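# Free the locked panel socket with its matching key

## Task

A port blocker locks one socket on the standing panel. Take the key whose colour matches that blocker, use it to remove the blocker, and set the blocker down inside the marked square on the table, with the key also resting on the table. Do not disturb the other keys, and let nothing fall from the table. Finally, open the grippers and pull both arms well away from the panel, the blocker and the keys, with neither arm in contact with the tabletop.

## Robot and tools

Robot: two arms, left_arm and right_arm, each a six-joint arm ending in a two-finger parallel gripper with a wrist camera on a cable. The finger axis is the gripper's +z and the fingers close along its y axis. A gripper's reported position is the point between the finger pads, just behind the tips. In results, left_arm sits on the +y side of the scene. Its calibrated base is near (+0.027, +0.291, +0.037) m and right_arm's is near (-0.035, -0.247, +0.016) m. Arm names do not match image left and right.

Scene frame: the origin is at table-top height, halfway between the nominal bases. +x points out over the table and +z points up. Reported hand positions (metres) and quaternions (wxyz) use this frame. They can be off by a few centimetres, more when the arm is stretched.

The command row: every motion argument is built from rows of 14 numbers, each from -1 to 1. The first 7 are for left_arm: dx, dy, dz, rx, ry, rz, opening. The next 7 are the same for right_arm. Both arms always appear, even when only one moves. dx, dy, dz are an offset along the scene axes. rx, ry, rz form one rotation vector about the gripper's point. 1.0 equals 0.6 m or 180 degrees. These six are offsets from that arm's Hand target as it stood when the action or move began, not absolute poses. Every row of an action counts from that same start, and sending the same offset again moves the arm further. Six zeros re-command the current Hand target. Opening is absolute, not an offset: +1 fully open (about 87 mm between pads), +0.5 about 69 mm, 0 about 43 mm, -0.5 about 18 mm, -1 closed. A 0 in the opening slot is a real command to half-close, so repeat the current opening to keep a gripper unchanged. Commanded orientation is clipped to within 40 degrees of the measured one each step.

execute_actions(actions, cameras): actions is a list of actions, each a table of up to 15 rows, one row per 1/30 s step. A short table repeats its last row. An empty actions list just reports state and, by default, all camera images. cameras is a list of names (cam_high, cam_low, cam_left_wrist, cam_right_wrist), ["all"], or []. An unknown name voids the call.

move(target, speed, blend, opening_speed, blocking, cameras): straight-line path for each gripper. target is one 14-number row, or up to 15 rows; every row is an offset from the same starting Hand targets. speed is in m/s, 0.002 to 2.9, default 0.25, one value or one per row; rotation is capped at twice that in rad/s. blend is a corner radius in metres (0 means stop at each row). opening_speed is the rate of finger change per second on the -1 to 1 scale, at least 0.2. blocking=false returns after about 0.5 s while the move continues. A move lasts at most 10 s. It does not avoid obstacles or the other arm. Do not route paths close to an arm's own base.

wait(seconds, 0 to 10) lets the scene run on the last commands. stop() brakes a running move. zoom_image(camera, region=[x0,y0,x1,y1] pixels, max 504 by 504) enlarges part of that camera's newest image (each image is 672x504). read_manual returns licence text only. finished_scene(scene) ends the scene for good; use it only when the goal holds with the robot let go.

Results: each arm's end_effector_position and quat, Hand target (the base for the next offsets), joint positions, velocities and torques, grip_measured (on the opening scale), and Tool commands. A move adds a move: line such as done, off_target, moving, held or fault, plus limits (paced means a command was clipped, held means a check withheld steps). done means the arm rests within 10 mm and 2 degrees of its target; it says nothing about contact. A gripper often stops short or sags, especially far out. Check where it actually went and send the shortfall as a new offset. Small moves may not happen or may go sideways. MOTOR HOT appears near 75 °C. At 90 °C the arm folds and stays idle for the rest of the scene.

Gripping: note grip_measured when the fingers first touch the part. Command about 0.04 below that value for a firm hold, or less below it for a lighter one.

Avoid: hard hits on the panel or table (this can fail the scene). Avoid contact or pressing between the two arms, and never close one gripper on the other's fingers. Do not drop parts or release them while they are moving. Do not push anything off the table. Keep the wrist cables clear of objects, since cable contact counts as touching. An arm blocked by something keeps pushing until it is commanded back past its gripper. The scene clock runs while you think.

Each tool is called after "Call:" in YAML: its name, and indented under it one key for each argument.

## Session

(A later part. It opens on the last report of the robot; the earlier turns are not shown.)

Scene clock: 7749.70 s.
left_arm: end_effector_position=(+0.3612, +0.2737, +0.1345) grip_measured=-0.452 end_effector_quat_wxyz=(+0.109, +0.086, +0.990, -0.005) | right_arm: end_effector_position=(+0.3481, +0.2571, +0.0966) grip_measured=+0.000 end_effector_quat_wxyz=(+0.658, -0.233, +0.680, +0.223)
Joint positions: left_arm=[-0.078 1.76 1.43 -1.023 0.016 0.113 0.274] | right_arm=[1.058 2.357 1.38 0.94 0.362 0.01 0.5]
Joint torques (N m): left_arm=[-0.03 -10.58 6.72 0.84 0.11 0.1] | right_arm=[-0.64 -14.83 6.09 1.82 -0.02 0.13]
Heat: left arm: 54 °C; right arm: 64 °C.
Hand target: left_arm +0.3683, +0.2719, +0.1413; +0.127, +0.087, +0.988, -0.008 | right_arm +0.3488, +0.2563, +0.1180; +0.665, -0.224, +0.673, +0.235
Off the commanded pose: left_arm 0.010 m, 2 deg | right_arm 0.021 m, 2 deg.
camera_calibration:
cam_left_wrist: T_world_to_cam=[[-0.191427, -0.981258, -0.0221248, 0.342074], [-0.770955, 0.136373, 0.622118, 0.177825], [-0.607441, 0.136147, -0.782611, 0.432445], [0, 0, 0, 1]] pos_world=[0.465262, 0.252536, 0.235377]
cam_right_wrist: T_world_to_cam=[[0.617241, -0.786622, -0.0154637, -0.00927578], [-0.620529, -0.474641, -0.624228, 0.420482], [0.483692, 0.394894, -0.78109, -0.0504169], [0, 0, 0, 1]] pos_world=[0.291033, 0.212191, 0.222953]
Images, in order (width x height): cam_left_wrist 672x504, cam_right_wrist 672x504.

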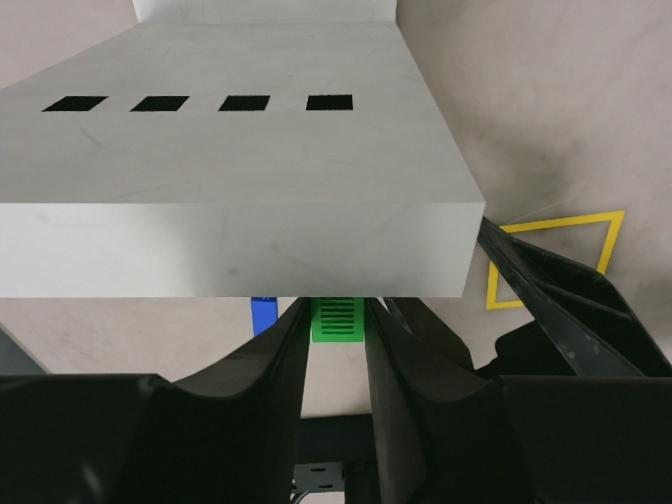

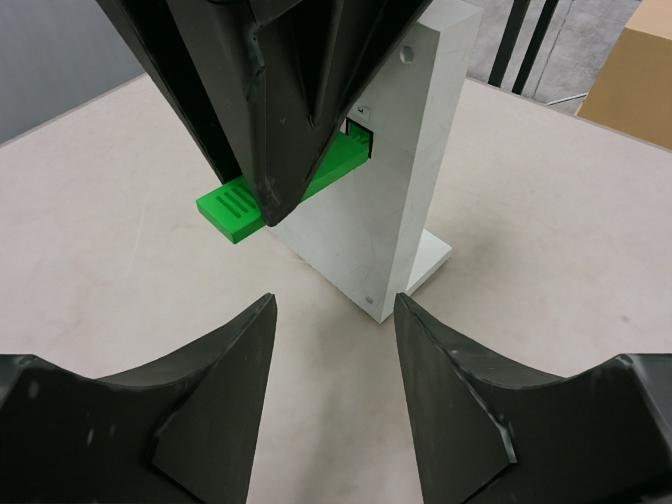

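Call:
execute_actions:
  actions:
    - [[0.012,0.0116,-0.016,0,0,0,-0.62,0,0,0,0,0,0,0],[-0.012,-0.0084,0.016,0,0,0,-0.62,0,0,0,0,0,0,0],[0.012,0.0116,-0.016,0,0,0,-0.62,0,0,0,0,0,0,0],[-0.012,-0.0084,0.016,0,0,0,-0.62,0,0,0,0,0,0,0],[0.012,0.0116,-0.016,0,0,0,-0.62,0,0,0,0,0,0,0],[-0.012,-0.0084,0.016,0,0,0,-0.62,0,0,0,0,0,0,0],[0.01,0.0116,0.012,0,0,0,-0.62,0,0,0,0,0,0,0],[-0.01,-0.0084,-0.012,0,0,0,-0.62,0,0,0,0,0,0,0],[0.01,0.0116,0.012,0,0,0,-0.62,0,0,0,0,0,0,0],[-0.01,-0.0084,-0.012,0,0,0,-0.62,0,0,0,0,0,0,0],[0.01,0.0116,0.012,0,0,0,-0.62,0,0,0,0,0,0,0],[-0.01,-0.0084,-0.012,0,0,0,-0.62,0,0,0,0,0,0,0],[0.006,0.0096,0.008,0,0,0,-0.62,0,0,0,0,0,0,0],[-0.003,-0.0034,-0.004,0,0,0,-0.62,0,0,0,0,0,0,0],[0,0.0016,0,0,0,0,-0.62,0,0,0,0,0,0,0]]
  cameras: ["cam_right_wrist","cam_left_wrist"]

Call:
zoom_image:
  camera: "cam_right_wrist"
  region: [346, 122, 370, 142]

Call:
zoom_image:
  camera: "cam_left_wrist"
  region: [280, 60, 400, 150]

Scene clock: 7774.47 s.
left_arm: end_effector_position=(+0.3611, +0.2743, +0.1345) grip_measured=-0.452 end_effector_quat_wxyz=(+0.109, +0.086, +0.990, -0.005) | right_arm: end_effector_position=(+0.3481, +0.2571, +0.0966) grip_measured=+0.000 end_effector_quat_wxyz=(+0.658, -0.233, +0.680, +0.223)
Joint positions: left_arm=[-0.076 1.758 1.427 -1.021 0.017 0.116 0.274] | right_arm=[1.058 2.357 1.38 0.94 0.362 0.01 0.5]
Joint torques (N m): left_arm=[0.16 -10.15 6.91 0.85 0.13 0.13] | right_arm=[-0.64 -14.87 5.82 1.79 -0.03 0.11]
Heat: left arm: 54 °C; right arm: 64 °C.
Hand target: left_arm +0.3684, +0.2729, +0.1412; +0.127, +0.087, +0.988, -0.008 | right_arm +0.3488, +0.2563, +0.1180; +0.665, -0.224, +0.673, +0.235
Off the commanded pose: left_arm 0.010 m, 2 deg | right_arm 0.021 m, 2 deg.
camera_calibration:
cam_left_wrist: T_world_to_cam=[[-0.191924, -0.98116, -0.0221431, 0.342818], [-0.771861, 0.136972, 0.620862, 0.178012], [-0.606132, 0.13625, -0.783607, 0.43186], [0, 0, 0, 1]] pos_world=[0.46496, 0.253136, 0.235479]
cam_right_wrist: T_world_to_cam=[[0.617241, -0.786622, -0.0154637, -0.00927578], [-0.620529, -0.474641, -0.624228, 0.420482], [0.483692, 0.394894, -0.78109, -0.0504169], [0, 0, 0, 1]] pos_world=[0.291033, 0.212191, 0.222953]
Images, in order (width x height): cam_left_wrist 672x504, cam_right_wrist 672x504.

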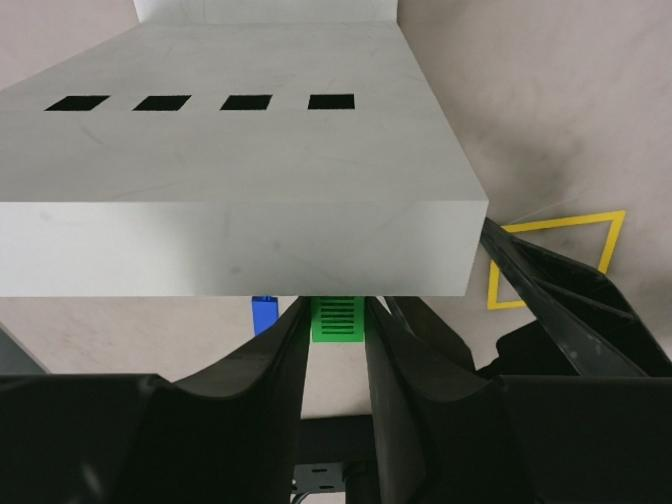

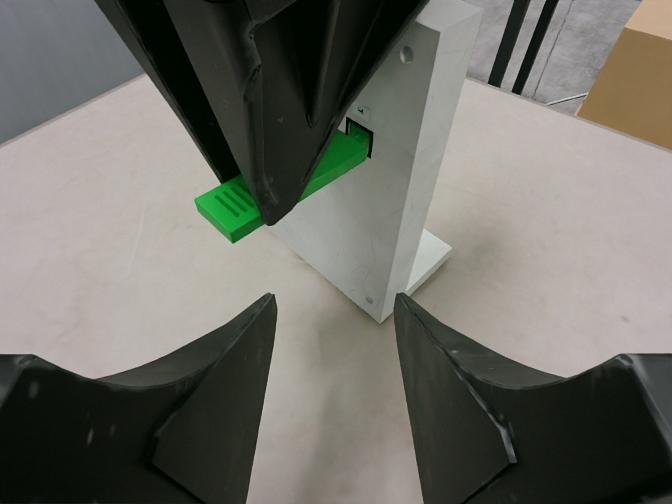

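Scaled by 21.000.

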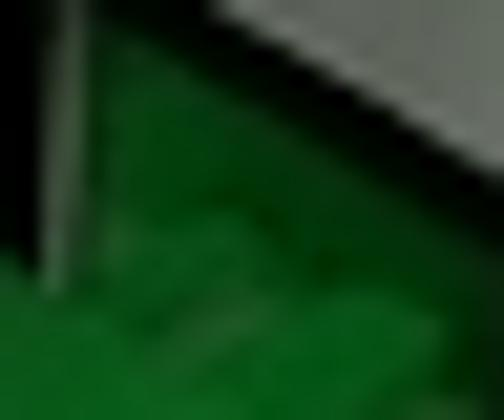

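Scaled by 4.200.

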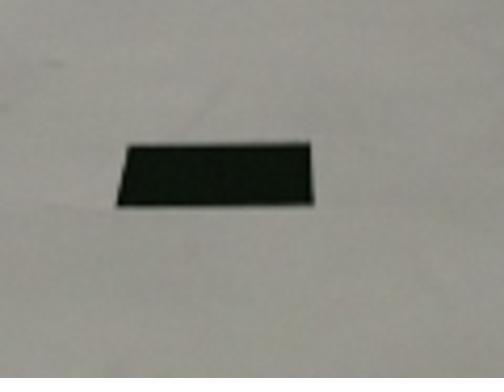

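Call:
execute_actions:
  actions:
    - [[0.0175,-0.0003,-0.016,0,0,0,-0.62,0,0,0,0,0,0,0],[-0.0105,-0.0003,0.016,0,0,0,-0.62,0,0,0,0,0,0,0],[0.0175,-0.0003,-0.016,0,0,0,-0.62,0,0,0,0,0,0,0],[-0.0105,-0.0003,0.016,0,0,0,-0.62,0,0,0,0,0,0,0],[0.0175,-0.0003,-0.016,0,0,0,-0.62,0,0,0,0,0,0,0],[-0.0105,-0.0003,0.016,0,0,0,-0.62,0,0,0,0,0,0,0],[0.0155,-0.0003,0.012,0,0,0,-0.62,0,0,0,0,0,0,0],[-0.0085,-0.0003,-0.012,0,0,0,-0.62,0,0,0,0,0,0,0],[0.0155,-0.0003,0.012,0,0,0,-0.62,0,0,0,0,0,0,0],[-0.0085,-0.0003,-0.012,0,0,0,-0.62,0,0,0,0,0,0,0],[0.0155,-0.0003,0.012,0,0,0,-0.62,0,0,0,0,0,0,0],[-0.0085,-0.0003,-0.012,0,0,0,-0.62,0,0,0,0,0,0,0],[0.0115,-0.0003,0.008,0,0,0,-0.62,0,0,0,0,0,0,0],[-0.0005,-0.0003,-0.004,0,0,0,-0.62,0,0,0,0,0,0,0],[0.0035,-0.0003,0,0,0,0,-0.62,0,0,0,0,0,0,0]]
  cameras: ["cam_right_wrist","cam_left_wrist"]

Call:
zoom_image:
  camera: "cam_right_wrist"
  region: [346, 122, 370, 142]

Call:
zoom_image:
  camera: "cam_left_wrist"
  region: [280, 60, 400, 150]

Scene clock: 7797.87 s.
left_arm: end_effector_position=(+0.3621, +0.2742, +0.1351) grip_measured=-0.452 end_effector_quat_wxyz=(+0.107, +0.086, +0.990, -0.005) | right_arm: end_effector_position=(+0.3481, +0.2571, +0.0966) grip_measured=+0.000 end_effector_quat_wxyz=(+0.658, -0.233, +0.680, +0.223)
Joint positions: left_arm=[-0.076 1.766 1.439 -1.029 0.017 0.116 0.274] | right_arm=[1.058 2.357 1.38 0.94 0.362 0.01 0.5]
Joint torques (N m): left_arm=[-0.03 -10 6.8 0.89 0.13 0.11] | right_arm=[-0.44 -14.82 6.05 1.85 0 0.07]
Heat: left arm: 56 °C; right arm: 64 °C.
Hand target: left_arm +0.3704, +0.2727, +0.1413; +0.127, +0.087, +0.988, -0.008 | right_arm +0.3488, +0.2563, +0.1180; +0.665, -0.224, +0.673, +0.235
Off the commanded pose: left_arm 0.011 m, 2 deg | right_arm 0.021 m, 2 deg.
camera_calibration:
cam_left_wrist: T_world_to_cam=[[-0.192062, -0.981146, -0.0215513, 0.342915], [-0.769264, 0.136877, 0.624097, 0.177039], [-0.609381, 0.136444, -0.781049, 0.43374], [0, 0, 0, 1]] pos_world=[0.466364, 0.253035, 0.235673]
cam_right_wrist: T_world_to_cam=[[0.617241, -0.786622, -0.0154637, -0.00927578], [-0.620529, -0.474641, -0.624228, 0.420482], [0.483692, 0.394894, -0.78109, -0.0504169], [0, 0, 0, 1]] pos_world=[0.291033, 0.212191, 0.222953]
Images, in order (width x height): cam_left_wrist 672x504, cam_right_wrist 672x504.

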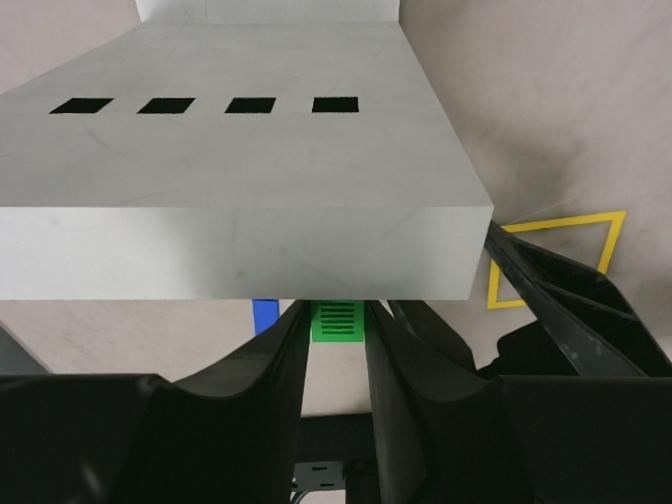

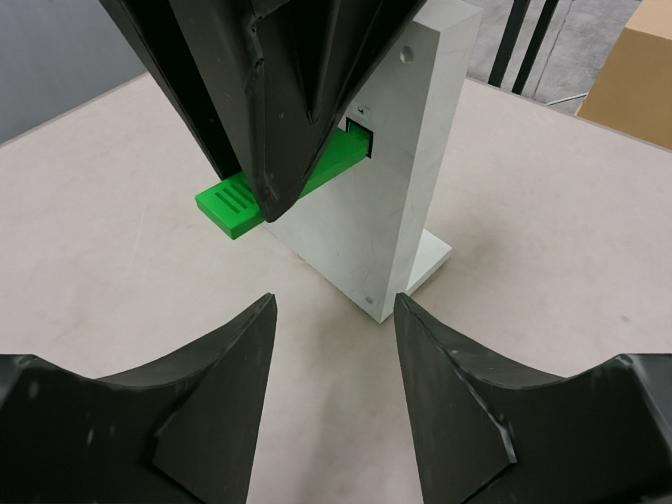

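Scaled by 21.000.

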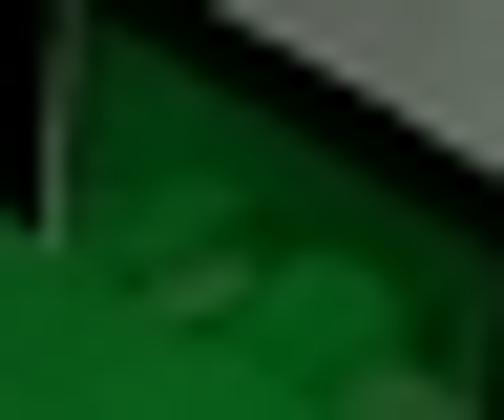

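Scaled by 4.200.

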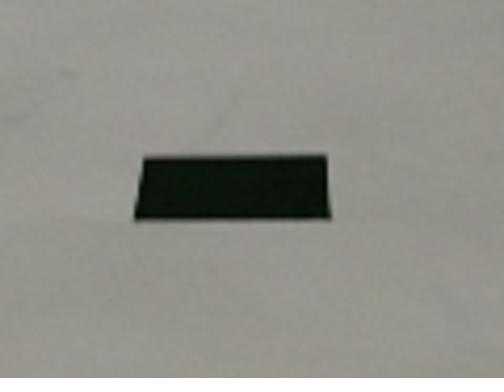

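Call:
execute_actions:
  actions:
    - [[0.0105,0.01,-0.0168,0,0,0,-0.62,0,0,0,0,0,0,0],[-0.0175,0.01,0.0152,0,0,0,-0.62,0,0,0,0,0,0,0],[0.0105,-0.01,-0.0168,0,0,0,-0.62,0,0,0,0,0,0,0],[-0.0175,-0.01,0.0152,0,0,0,-0.62,0,0,0,0,0,0,0],[0.0105,0.01,-0.0168,0,0,0,-0.62,0,0,0,0,0,0,0],[-0.0175,0.01,0.0152,0,0,0,-0.62,0,0,0,0,0,0,0],[0.0085,-0.01,0.0112,0,0,0,-0.62,0,0,0,0,0,0,0],[-0.0155,-0.01,-0.0128,0,0,0,-0.62,0,0,0,0,0,0,0],[0.0085,0.01,0.0112,0,0,0,-0.62,0,0,0,0,0,0,0],[-0.0155,0.01,-0.0128,0,0,0,-0.62,0,0,0,0,0,0,0],[0.0085,-0.01,0.0112,0,0,0,-0.62,0,0,0,0,0,0,0],[-0.0155,-0.01,-0.0128,0,0,0,-0.62,0,0,0,0,0,0,0],[0.0045,0.007,0.0072,0,0,0,-0.62,0,0,0,0,0,0,0],[-0.0075,0,-0.0048,0,0,0,-0.62,0,0,0,0,0,0,0],[-0.0035,0,-0.0008,0,0,0,-0.62,0,0,0,0,0,0,0]]
  cameras: ["cam_right_wrist","cam_left_wrist"]

Call:
zoom_image:
  camera: "cam_right_wrist"
  region: [346, 122, 370, 142]

Call:
zoom_image:
  camera: "cam_left_wrist"
  region: [280, 60, 400, 150]

Scene clock: 7824.77 s.
left_arm: end_effector_position=(+0.3613, +0.2742, +0.1343) grip_measured=-0.452 end_effector_quat_wxyz=(+0.108, +0.086, +0.990, -0.005) | right_arm: end_effector_position=(+0.3481, +0.2571, +0.0966) grip_measured=+0.000 end_effector_quat_wxyz=(+0.658, -0.233, +0.680, +0.223)
Joint positions: left_arm=[-0.076 1.761 1.43 -1.023 0.017 0.115 0.274] | right_arm=[1.058 2.357 1.38 0.94 0.362 0.01 0.5]
Joint torques (N m): left_arm=[-0.02 -10.51 6.57 0.89 0.11 0.12] | right_arm=[-0.47 -14.5 5.82 1.87 0.01 0.15]
Heat: left arm: 56 °C; right arm: 64 °C.
Hand target: left_arm +0.3683, +0.2727, +0.1407; +0.127, +0.087, +0.988, -0.008 | right_arm +0.3488, +0.2563, +0.1180; +0.665, -0.224, +0.673, +0.235
Off the commanded pose: left_arm 0.010 m, 2 deg | right_arm 0.021 m, 2 deg.
camera_calibration:
cam_left_wrist: T_world_to_cam=[[-0.191321, -0.981296, -0.0213286, 0.342469], [-0.770534, 0.136698, 0.622568, 0.177701], [-0.608008, 0.135545, -0.782275, 0.432588], [0, 0, 0, 1]] pos_world=[0.465463, 0.253137, 0.235076]
cam_right_wrist: T_world_to_cam=[[0.617241, -0.786622, -0.0154637, -0.00927578], [-0.620529, -0.474641, -0.624228, 0.420482], [0.483692, 0.394894, -0.78109, -0.0504169], [0, 0, 0, 1]] pos_world=[0.291033, 0.212191, 0.222953]
Images, in order (width x height): cam_left_wrist 672x504, cam_right_wrist 672x504.

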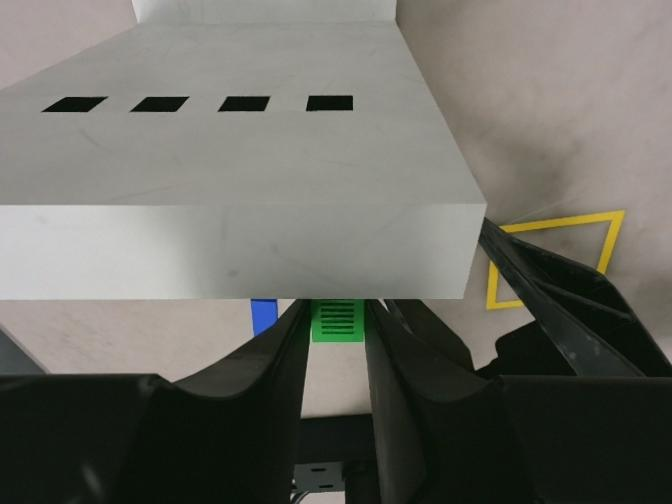

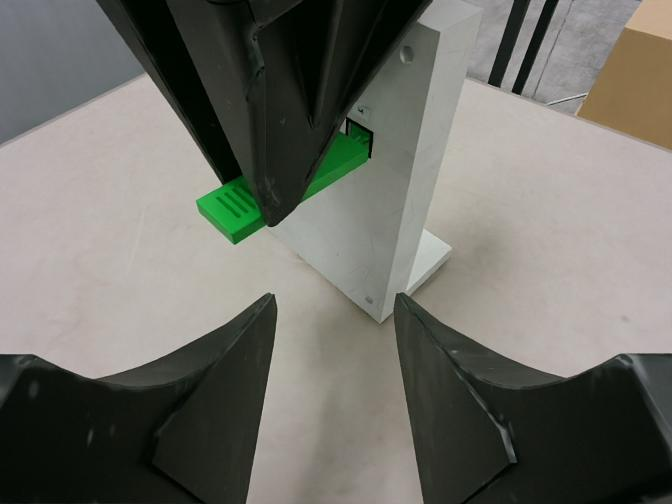

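Scaled by 21.000.

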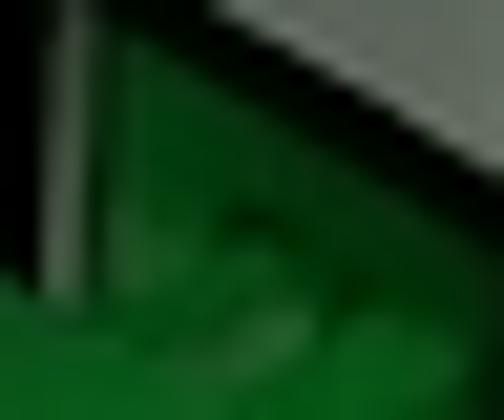

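Scaled by 4.200.

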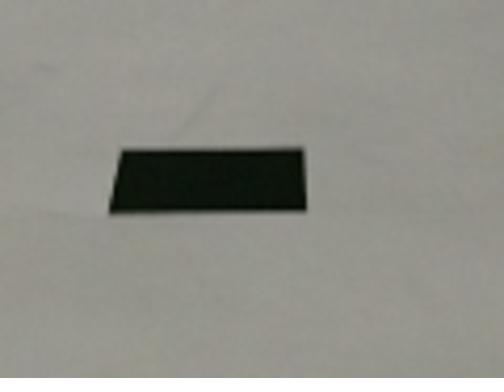

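Call:
execute_actions:
  actions:
    - [[0.012,0.0088,-0.016,0,0,0,-0.62,0,0,0,0,0,0,0],[-0.012,0.0088,0.016,0,0,0,-0.62,0,0,0,0,0,0,0],[0.012,-0.0112,-0.016,0,0,0,-0.62,0,0,0,0,0,0,0],[-0.012,-0.0112,0.016,0,0,0,-0.62,0,0,0,0,0,0,0],[0.012,0.0088,-0.016,0,0,0,-0.62,0,0,0,0,0,0,0],[-0.012,0.0088,0.016,0,0,0,-0.62,0,0,0,0,0,0,0],[0.01,-0.0112,0.012,0,0,0,-0.62,0,0,0,0,0,0,0],[-0.01,-0.0112,-0.012,0,0,0,-0.62,0,0,0,0,0,0,0],[0.01,0.0088,0.012,0,0,0,-0.62,0,0,0,0,0,0,0],[-0.01,0.0088,-0.012,0,0,0,-0.62,0,0,0,0,0,0,0],[0.01,-0.0112,0.012,0,0,0,-0.62,0,0,0,0,0,0,0],[-0.01,-0.0112,-0.012,0,0,0,-0.62,0,0,0,0,0,0,0],[0.006,0.0058,0.008,0,0,0,-0.62,0,0,0,0,0,0,0],[-0.003,-0.0012,-0.004,0,0,0,-0.62,0,0,0,0,0,0,0],[0,-0.0012,0,0,0,0,-0.62,0,0,0,0,0,0,0]]
    - [[0.0175,-0.0003,-0.016,0,0,0,-0.62,0,0,0,0,0,0,0],[-0.0105,-0.0003,0.016,0,0,0,-0.62,0,0,0,0,0,0,0],[0.0175,-0.0003,-0.016,0,0,0,-0.62,0,0,0,0,0,0,0],[-0.0105,-0.0003,0.016,0,0,0,-0.62,0,0,0,0,0,0,0],[0.0175,-0.0003,-0.016,0,0,0,-0.62,0,0,0,0,0,0,0],[-0.0105,-0.0003,0.016,0,0,0,-0.62,0,0,0,0,0,0,0],[0.0155,-0.0003,0.012,0,0,0,-0.62,0,0,0,0,0,0,0],[-0.0085,-0.0003,-0.012,0,0,0,-0.62,0,0,0,0,0,0,0],[0.0155,-0.0003,0.012,0,0,0,-0.62,0,0,0,0,0,0,0],[-0.0085,-0.0003,-0.012,0,0,0,-0.62,0,0,0,0,0,0,0],[0.0155,-0.0003,0.012,0,0,0,-0.62,0,0,0,0,0,0,0],[-0.0085,-0.0003,-0.012,0,0,0,-0.62,0,0,0,0,0,0,0],[0.0115,-0.0003,0.008,0,0,0,-0.62,0,0,0,0,0,0,0],[-0.0005,-0.0003,-0.004,0,0,0,-0.62,0,0,0,0,0,0,0],[0.0035,-0.0003,0,0,0,0,-0.62,0,0,0,0,0,0,0]]
  cameras: ["cam_right_wrist","cam_left_wrist"]

Call:
zoom_image:
  camera: "cam_right_wrist"
  region: [346, 122, 370, 142]

Call:
zoom_image:
  camera: "cam_left_wrist"
  region: [280, 60, 400, 150]

Scene clock: 7856.67 s.
left_arm: end_effector_position=(+0.3620, +0.2736, +0.1346) grip_measured=-0.452 end_effector_quat_wxyz=(+0.108, +0.086, +0.990, -0.006) | right_arm: end_effector_position=(+0.3481, +0.2571, +0.0966) grip_measured=+0.000 end_effector_quat_wxyz=(+0.658, -0.233, +0.680, +0.223)
Joint positions: left_arm=[-0.077 1.765 1.436 -1.026 0.018 0.113 0.274] | right_arm=[1.058 2.357 1.38 0.94 0.362 0.01 0.5]
Joint torques (N m): left_arm=[-0.09 -10.26 6.9 0.92 0.1 0.1] | right_arm=[-0.43 -14.68 6.04 1.86 0.03 0.14]
Heat: left arm: 54 °C; right arm: 64 °C.
Hand target: left_arm +0.3705, +0.2718, +0.1408; +0.127, +0.087, +0.988, -0.008 | right_arm +0.3488, +0.2563, +0.1180; +0.665, -0.224, +0.673, +0.235
Off the commanded pose: left_arm 0.011 m, 2 deg | right_arm 0.021 m, 2 deg.
camera_calibration:
cam_left_wrist: T_world_to_cam=[[-0.190729, -0.981432, -0.0203334, 0.341758], [-0.769857, 0.136696, 0.623405, 0.177799], [-0.609051, 0.134555, -0.781634, 0.433793], [0, 0, 0, 1]] pos_world=[0.466265, 0.252739, 0.235175]
cam_right_wrist: T_world_to_cam=[[0.617241, -0.786622, -0.0154637, -0.00927578], [-0.620529, -0.474641, -0.624228, 0.420482], [0.483692, 0.394894, -0.78109, -0.0504169], [0, 0, 0, 1]] pos_world=[0.291033, 0.212191, 0.222953]
Images, in order (width x height): cam_left_wrist 672x504, cam_right_wrist 672x504.

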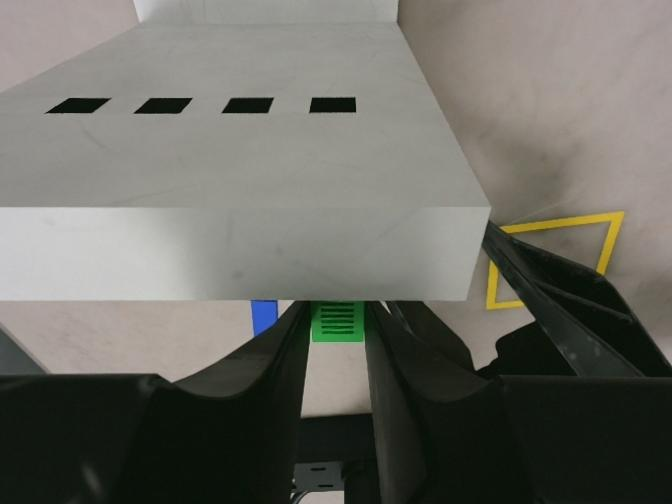

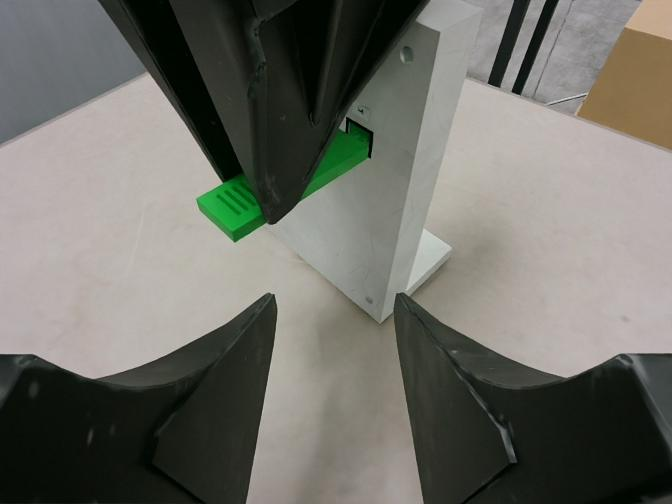

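Scaled by 21.000.

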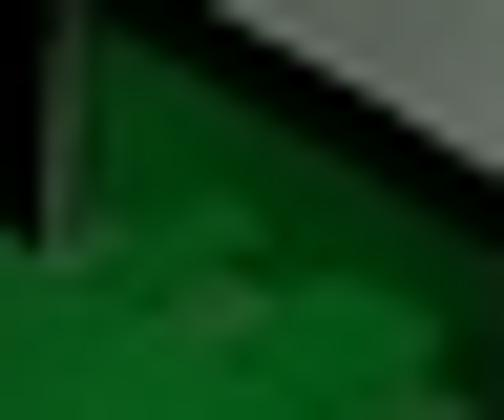

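Scaled by 4.200.

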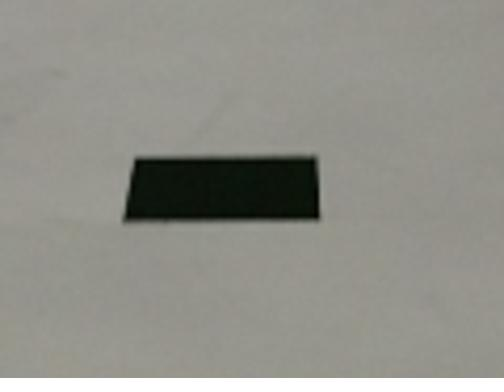

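Call:
execute_actions:
  actions: []

Call:
zoom_image:
  camera: "cam_right_wrist"
  region: [346, 122, 370, 142]

Call:
zoom_image:
  camera: "cam_left_wrist"
  region: [280, 60, 400, 150]

Scene clock: 7903.10 s.
left_arm: end_effector_position=(+0.3620, +0.2736, +0.1346) grip_measured=-0.452 end_effector_quat_wxyz=(+0.108, +0.086, +0.990, -0.006) | right_arm: end_effector_position=(+0.3481, +0.2571, +0.0966) grip_measured=+0.000 end_effector_quat_wxyz=(+0.658, -0.233, +0.680, +0.223)
Joint positions: left_arm=[-0.077 1.765 1.436 -1.026 0.018 0.113 0.274] | right_arm=[1.058 2.357 1.38 0.94 0.362 0.01 0.5]
Joint velocities: within noise
Joint torques (N m): left_arm=[-0.17 -10.19 6.89 0.89 0.11 0.11] | right_arm=[-0.65 -14.76 6.02 1.79 0 0.14]
Heat: left arm: 53 °C; right arm: 64 °C.
Hand target: left_arm +0.3705, +0.2718, +0.1408; +0.127, +0.087, +0.988, -0.008 | right_arm +0.3488, +0.2563, +0.1180; +0.665, -0.224, +0.673, +0.235
Tool commands: left_gripper/opening=-0.62 right_gripper/opening=+0.0
Off the commanded pose: left_arm 0.011 m, 2 deg | right_arm 0.021 m, 2 deg.
camera_calibration:
cam_left_wrist: T_world_to_cam=[[-0.190729, -0.981432, -0.0203334, 0.341758], [-0.769857, 0.136696, 0.623405, 0.177799], [-0.609051, 0.134555, -0.781634, 0.433793], [0, 0, 0, 1]] pos_world=[0.466265, 0.252739, 0.235175]
cam_right_wrist: T_world_to_cam=[[0.617241, -0.786622, -0.0154637, -0.00927578], [-0.620529, -0.474641, -0.624228, 0.420482], [0.483692, 0.394894, -0.78109, -0.0504169], [0, 0, 0, 1]] pos_world=[0.291033, 0.212191, 0.222953]

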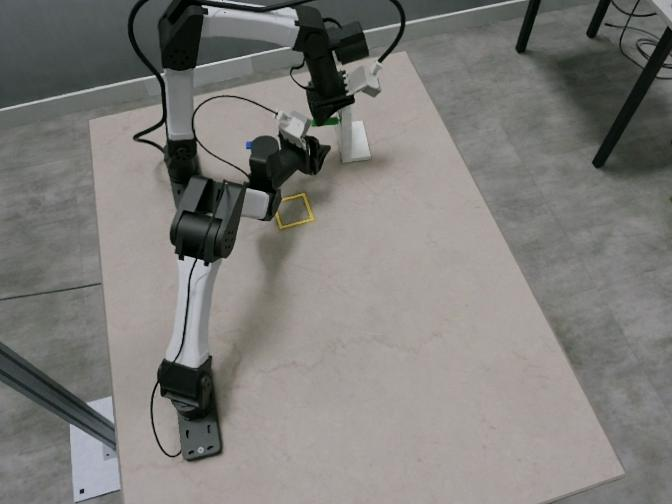

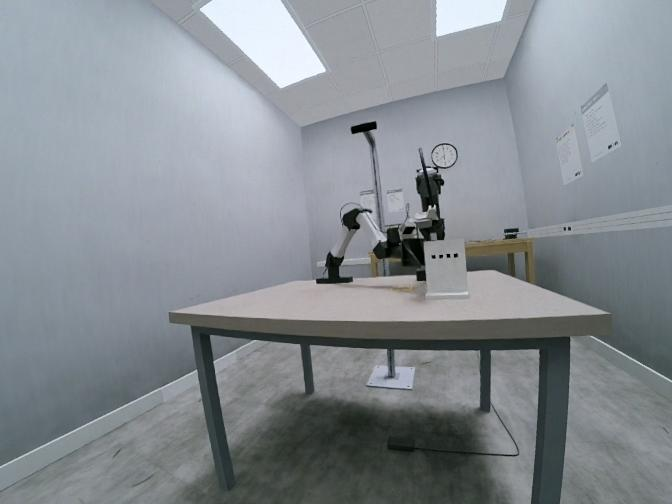

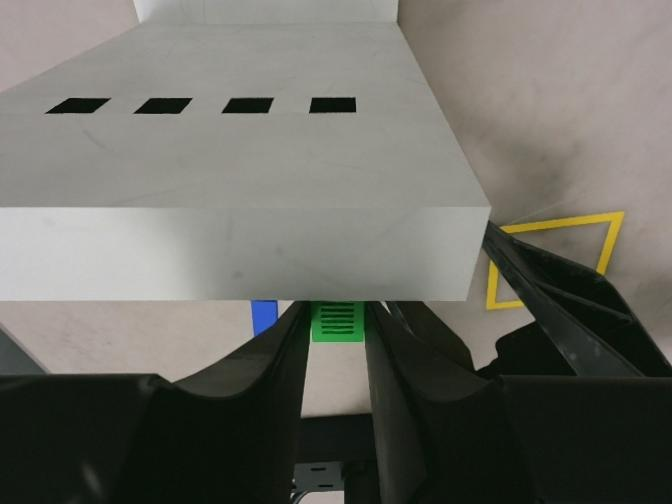

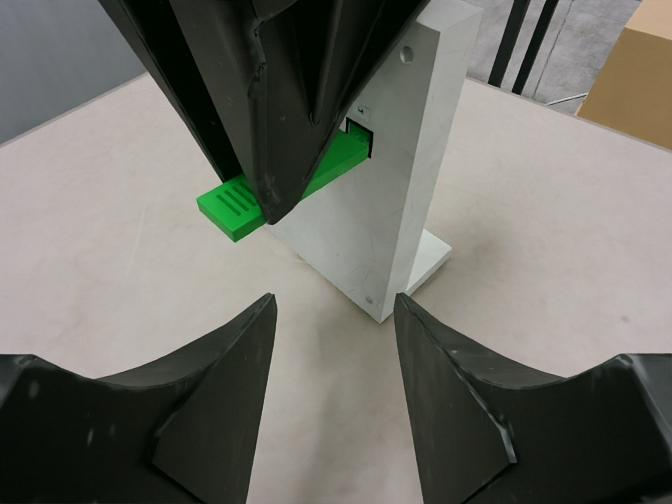

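Scaled by 21.000.

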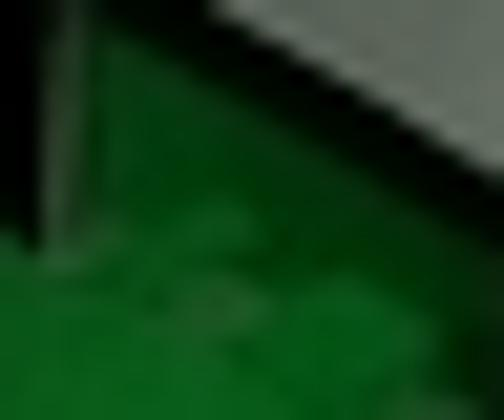

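Scaled by 4.200.

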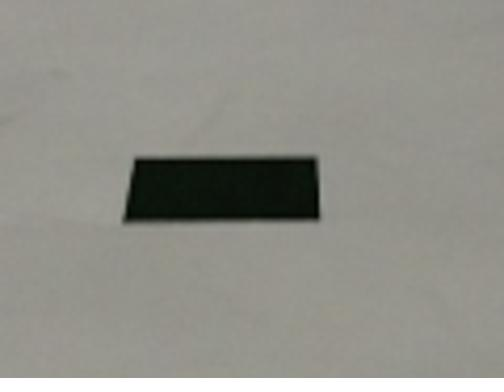

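Call:
execute_actions:
  actions:
    - [[0.0155,0.0,-0.0145,0,0,0,-0.62,0,0,0,0,0,0,0],[-0.0125,0.0,0.0175,0,0,0,-0.62,0,0,0,0,0,0,0],[0.0155,0.0,-0.0145,0,0,0,-0.62,0,0,0,0,0,0,0],[-0.0125,0.0,0.0175,0,0,0,-0.62,0,0,0,0,0,0,0],[0.0155,0.0,-0.0145,0,0,0,-0.62,0,0,0,0,0,0,0],[-0.0125,0.0,0.0175,0,0,0,-0.62,0,0,0,0,0,0,0],[0.0135,0.0,0.0135,0,0,0,-0.62,0,0,0,0,0,0,0],[-0.0105,0.0,-0.0105,0,0,0,-0.62,0,0,0,0,0,0,0],[0.0135,0.0,0.0135,0,0,0,-0.62,0,0,0,0,0,0,0],[-0.0105,0.0,-0.0105,0,0,0,-0.62,0,0,0,0,0,0,0],[0.0135,0.0,0.0135,0,0,0,-0.62,0,0,0,0,0,0,0],[-0.0105,0.0,-0.0105,0,0,0,-0.62,0,0,0,0,0,0,0],[0.0095,0.0,0.0095,0,0,0,-0.62,0,0,0,0,0,0,0],[-0.0025,0.0,-0.0025,0,0,0,-0.62,0,0,0,0,0,0,0],[0.0015,0.0,0.0015,0,0,0,-0.62,0,0,0,0,0,0,0]]
    - [[0.014,0.0,-0.0175,0,0,0,-0.62,0,0,0,0,0,0,0],[-0.014,0.0,0.0145,0,0,0,-0.62,0,0,0,0,0,0,0],[0.014,0.0,-0.018,0,0,0,-0.62,0,0,0,0,0,0,0],[-0.014,0.0,0.014,0,0,0,-0.62,0,0,0,0,0,0,0],[0.014,0.0,-0.0185,0,0,0,-0.62,0,0,0,0,0,0,0],[-0.014,0.0,0.0135,0,0,0,-0.62,0,0,0,0,0,0,0],[0.012,0.0,0.0095,0,0,0,-0.62,0,0,0,0,0,0,0],[-0.012,0.0,-0.0145,0,0,0,-0.62,0,0,0,0,0,0,0],[0.012,0.0,0.009,0,0,0,-0.62,0,0,0,0,0,0,0],[-0.012,0.0,-0.015,0,0,0,-0.62,0,0,0,0,0,0,0],[0.012,0.0,0.009,0,0,0,-0.62,0,0,0,0,0,0,0],[-0.012,0.0,-0.015,0,0,0,-0.62,0,0,0,0,0,0,0],[0.008,0.0,0.005,0,0,0,-0.62,0,0,0,0,0,0,0],[-0.004,0.0,-0.007,0,0,0,-0.62,0,0,0,0,0,0,0],[0.0,0.0,-0.003,0,0,0,-0.62,0,0,0,0,0,0,0]]

Call:
execute_actions:
  actions: []
  cameras: ["cam_right_wrist","cam_left_wrist"]

Call:
zoom_image:
  camera: "cam_right_wrist"
  region: [346, 122, 370, 142]

Call:
zoom_image:
  camera: "cam_left_wrist"
  region: [280, 60, 400, 150]

Scene clock: 7932.83 s.
left_arm: end_effector_position=(+0.3618, +0.2736, +0.1338) grip_measured=-0.452 end_effector_quat_wxyz=(+0.105, +0.086, +0.991, -0.006) | right_arm: end_effector_position=(+0.3481, +0.2571, +0.0966) grip_measured=+0.000 end_effector_quat_wxyz=(+0.658, -0.233, +0.680, +0.223)
Joint positions: left_arm=[-0.077 1.77 1.439 -1.03 0.018 0.113 0.274] | right_arm=[1.058 2.357 1.38 0.94 0.362 0.01 0.5]
Joint torques (N m): left_arm=[-0.24 -10.37 6.65 0.92 0.13 0.14] | right_arm=[-0.59 -14.78 5.85 1.79 0.01 0.15]
Heat: left arm: 53 °C; right arm: 64 °C.
Hand target: left_arm +0.3714, +0.2718, +0.1399; +0.127, +0.087, +0.988, -0.008 | right_arm +0.3488, +0.2563, +0.1180; +0.665, -0.224, +0.673, +0.235
Off the commanded pose: left_arm 0.011 m, 3 deg | right_arm 0.021 m, 2 deg.

Scene clock: 7932.83 s.
left_arm: end_effector_position=(+0.3618, +0.2736, +0.1338) grip_measured=-0.452 end_effector_quat_wxyz=(+0.105, +0.086, +0.991, -0.006) | right_arm: end_effector_position=(+0.3481, +0.2571, +0.0966) grip_measured=+0.000 end_effector_quat_wxyz=(+0.658, -0.233, +0.680, +0.223)
Joint positions: left_arm=[-0.077 1.77 1.439 -1.03 0.018 0.113 0.274] | right_arm=[1.058 2.357 1.38 0.94 0.362 0.01 0.5]
Joint velocities: within noise
Joint torques (N m): left_arm=[-0.24 -10.37 6.65 0.92 0.13 0.14] | right_arm=[-0.59 -14.78 5.85 1.79 0.01 0.15]
Heat: left arm: 53 °C; right arm: 64 °C.
Hand target: left_arm +0.3714, +0.2718, +0.1399; +0.127, +0.087, +0.988, -0.008 | right_arm +0.3488, +0.2563, +0.1180; +0.665, -0.224, +0.673, +0.235
Tool commands: left_gripper/opening=-0.62 right_gripper/opening=+0.0
Off the commanded pose: left_arm 0.011 m, 3 deg | right_arm 0.021 m, 2 deg.
camera_calibration:
cam_left_wrist: T_world_to_cam=[[-0.19088, -0.981418, -0.019587, 0.341701], [-0.766272, 0.136505, 0.627848, 0.176264], [-0.613508, 0.134853, -0.778089, 0.434192], [0, 0, 0, 1]] pos_world=[0.46667, 0.252738, 0.233867]
cam_right_wrist: T_world_to_cam=[[0.617241, -0.786622, -0.0154637, -0.00927578], [-0.620529, -0.474641, -0.624228, 0.420482], [0.483692, 0.394894, -0.78109, -0.0504169], [0, 0, 0, 1]] pos_world=[0.291033, 0.212191, 0.222953]
Images, in order (width x height): cam_left_wrist 672x504, cam_right_wrist 672x504.

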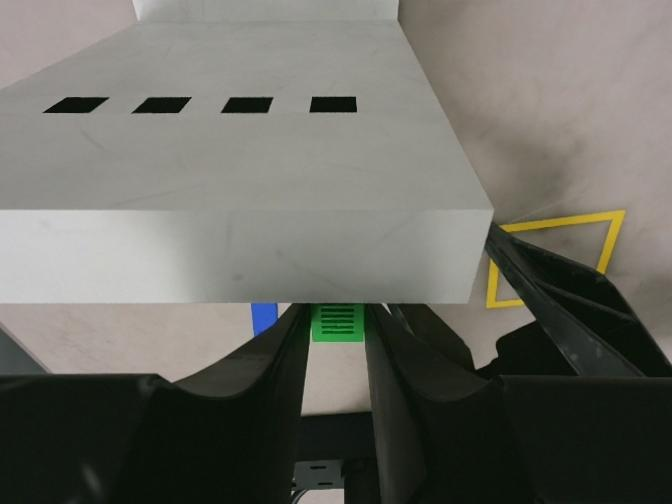

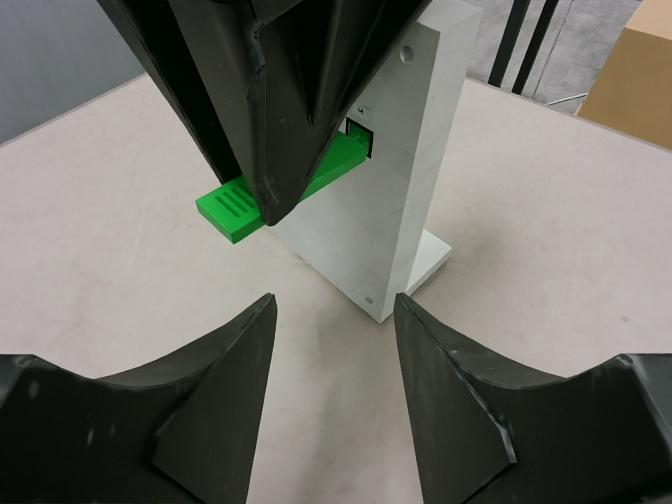

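Scaled by 21.000.

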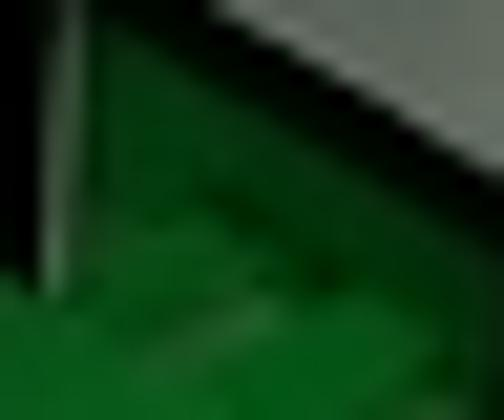

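Scaled by 4.200.

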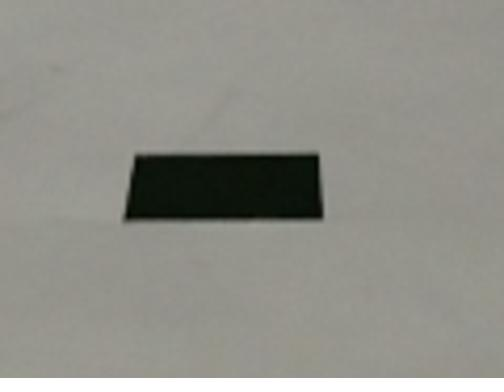

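Call:
execute_actions:
  actions:
    - [[0.0085,0.0,-0.0154,0,0,0,-0.62,0,0,0,0,0,0,0],[-0.0195,0.0,0.0166,0,0,0,-0.62,0,0,0,0,0,0,0],[0.0085,0.0,-0.0154,0,0,0,-0.62,0,0,0,0,0,0,0],[-0.0195,0.0,0.0166,0,0,0,-0.62,0,0,0,0,0,0,0],[0.0085,0.0,-0.0154,0,0,0,-0.62,0,0,0,0,0,0,0],[-0.0195,0.0,0.0166,0,0,0,-0.62,0,0,0,0,0,0,0],[0.0065,0.0,0.0126,0,0,0,-0.62,0,0,0,0,0,0,0],[-0.0175,0.0,-0.0114,0,0,0,-0.62,0,0,0,0,0,0,0],[0.0065,0.0,0.0126,0,0,0,-0.62,0,0,0,0,0,0,0],[-0.0175,0.0,-0.0114,0,0,0,-0.62,0,0,0,0,0,0,0],[0.0065,0.0,0.0126,0,0,0,-0.62,0,0,0,0,0,0,0],[-0.0175,0.0,-0.0114,0,0,0,-0.62,0,0,0,0,0,0,0],[0.0025,0.0,0.0086,0,0,0,-0.62,0,0,0,0,0,0,0],[-0.0095,0.0,-0.0034,0,0,0,-0.62,0,0,0,0,0,0,0],[-0.0055,0.0,0.0006,0,0,0,-0.62,0,0,0,0,0,0,0]]

Call:
execute_actions:
  actions:
    - [[0.0185,-0.0003,-0.016,0,0,0,-0.62,0,0,0,0,0,0,0],[-0.0095,-0.0003,0.016,0,0,0,-0.62,0,0,0,0,0,0,0],[0.0185,-0.0003,-0.016,0,0,0,-0.62,0,0,0,0,0,0,0],[-0.0095,-0.0003,0.016,0,0,0,-0.62,0,0,0,0,0,0,0],[0.0185,-0.0003,-0.016,0,0,0,-0.62,0,0,0,0,0,0,0],[-0.0095,-0.0003,0.016,0,0,0,-0.62,0,0,0,0,0,0,0],[0.0165,-0.0003,0.012,0,0,0,-0.62,0,0,0,0,0,0,0],[-0.0075,-0.0003,-0.012,0,0,0,-0.62,0,0,0,0,0,0,0],[0.0165,-0.0003,0.012,0,0,0,-0.62,0,0,0,0,0,0,0],[-0.0075,-0.0003,-0.012,0,0,0,-0.62,0,0,0,0,0,0,0],[0.0165,-0.0003,0.012,0,0,0,-0.62,0,0,0,0,0,0,0],[-0.0075,-0.0003,-0.012,0,0,0,-0.62,0,0,0,0,0,0,0],[0.0125,-0.0003,0.008,0,0,0,-0.62,0,0,0,0,0,0,0],[0.0005,-0.0003,-0.004,0,0,0,-0.62,0,0,0,0,0,0,0],[0.0045,-0.0003,0.0,0,0,0,-0.62,0,0,0,0,0,0,0]]

Call:
execute_actions:
  actions: []
  cameras: ["cam_right_wrist","cam_left_wrist"]

Call:
zoom_image:
  camera: "cam_right_wrist"
  region: [346, 122, 370, 142]

Call:
zoom_image:
  camera: "cam_left_wrist"
  region: [280, 60, 400, 150]

Scene clock: 7967.73 s.
left_arm: end_effector_position=(+0.3613, +0.2737, +0.1340) grip_measured=-0.452 end_effector_quat_wxyz=(+0.109, +0.086, +0.990, -0.006) | right_arm: end_effector_position=(+0.3481, +0.2571, +0.0966) grip_measured=+0.000 end_effector_quat_wxyz=(+0.658, -0.233, +0.680, +0.223)
Joint positions: left_arm=[-0.077 1.76 1.427 -1.019 0.018 0.113 0.274] | right_arm=[1.058 2.357 1.38 0.94 0.362 0.01 0.5]
Joint torques (N m): left_arm=[-0.1 -10.51 6.68 0.87 0.11 0.1] | right_arm=[-0.69 -14.86 6.05 1.78 -0.01 0.12]
Heat: left arm: 56 °C; right arm: 64 °C.
Hand target: left_arm +0.3681, +0.2718, +0.1404; +0.127, +0.087, +0.988, -0.008 | right_arm +0.3488, +0.2563, +0.1180; +0.665, -0.224, +0.673, +0.235
Off the commanded pose: left_arm 0.009 m, 2 deg | right_arm 0.021 m, 2 deg.

Scene clock: 7968.43 s.
left_arm: end_effector_position=(+0.3621, +0.2736, +0.1341) grip_measured=-0.452 end_effector_quat_wxyz=(+0.107, +0.086, +0.990, -0.006) | right_arm: end_effector_position=(+0.3481, +0.2571, +0.0966) grip_measured=+0.000 end_effector_quat_wxyz=(+0.658, -0.233, +0.680, +0.223)
Joint positions: left_arm=[-0.077 1.766 1.436 -1.025 0.018 0.113 0.274] | right_arm=[1.058 2.357 1.38 0.94 0.362 0.01 0.5]
Joint torques (N m): left_arm=[-0.18 -10.19 6.86 0.92 0.11 0.1] | right_arm=[-0.44 -14.86 5.97 1.82 -0.06 0.11]
Heat: left arm: 56 °C; right arm: 64 °C.
Hand target: left_arm +0.3708, +0.2716, +0.1402; +0.127, +0.087, +0.988, -0.008 | right_arm +0.3488, +0.2563, +0.1180; +0.665, -0.224, +0.673, +0.235
Off the commanded pose: left_arm 0.011 m, 2 deg | right_arm 0.021 m, 2 deg.

Scene clock: 7968.43 s.
left_arm: end_effector_position=(+0.3621, +0.2736, +0.1341) grip_measured=-0.452 end_effector_quat_wxyz=(+0.107, +0.086, +0.990, -0.006) | right_arm: end_effector_position=(+0.3481, +0.2571, +0.0966) grip_measured=+0.000 end_effector_quat_wxyz=(+0.658, -0.233, +0.680, +0.223)
Joint positions: left_arm=[-0.077 1.766 1.436 -1.025 0.018 0.113 0.274] | right_arm=[1.058 2.357 1.38 0.94 0.362 0.01 0.5]
Joint velocities: within noise
Joint torques (N m): left_arm=[-0.18 -10.19 6.86 0.92 0.11 0.1] | right_arm=[-0.44 -14.86 5.97 1.82 -0.06 0.11]
Heat: left arm: 56 °C; right arm: 64 °C.
Hand target: left_arm +0.3708, +0.2716, +0.1402; +0.127, +0.087, +0.988, -0.008 | right_arm +0.3488, +0.2563, +0.1180; +0.665, -0.224, +0.673, +0.235
Tool commands: left_gripper/opening=-0.62 right_gripper/opening=+0.0
Off the commanded pose: left_arm 0.011 m, 2 deg | right_arm 0.021 m, 2 deg.
camera_calibration:
cam_left_wrist: T_world_to_cam=[[-0.190748, -0.981431, -0.0201844, 0.341741], [-0.769403, 0.136706, 0.623963, 0.177844], [-0.609618, 0.13455, -0.781193, 0.433625], [0, 0, 0, 1]] pos_world=[0.466365, 0.252739, 0.234674]
cam_right_wrist: T_world_to_cam=[[0.617241, -0.786622, -0.0154637, -0.00927578], [-0.620529, -0.474641, -0.624228, 0.420482], [0.483692, 0.394894, -0.78109, -0.0504169], [0, 0, 0, 1]] pos_world=[0.291033, 0.212191, 0.222953]
Images, in order (width x height): cam_left_wrist 672x504, cam_right_wrist 672x504.

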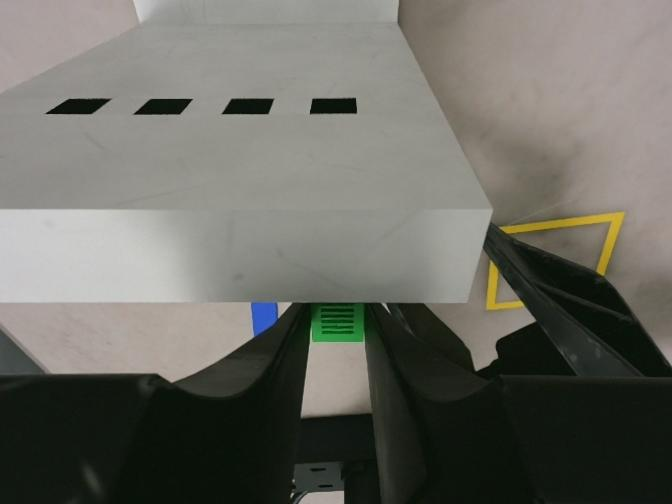

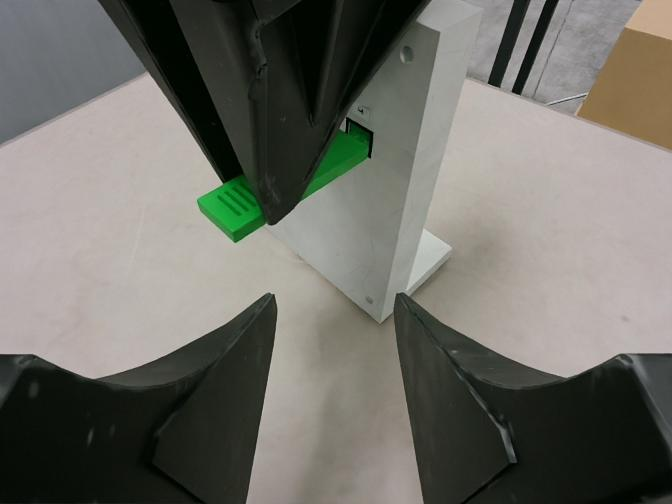

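Scaled by 21.000.

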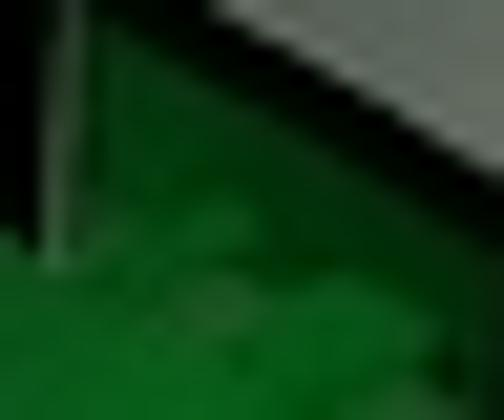

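Scaled by 4.200.

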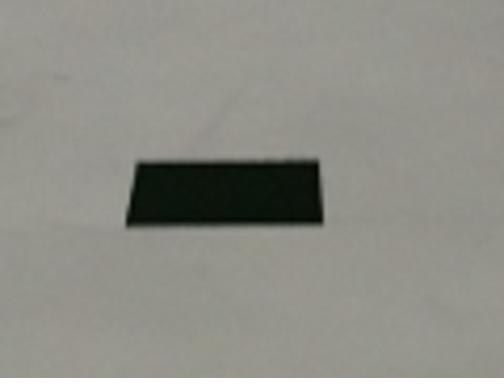

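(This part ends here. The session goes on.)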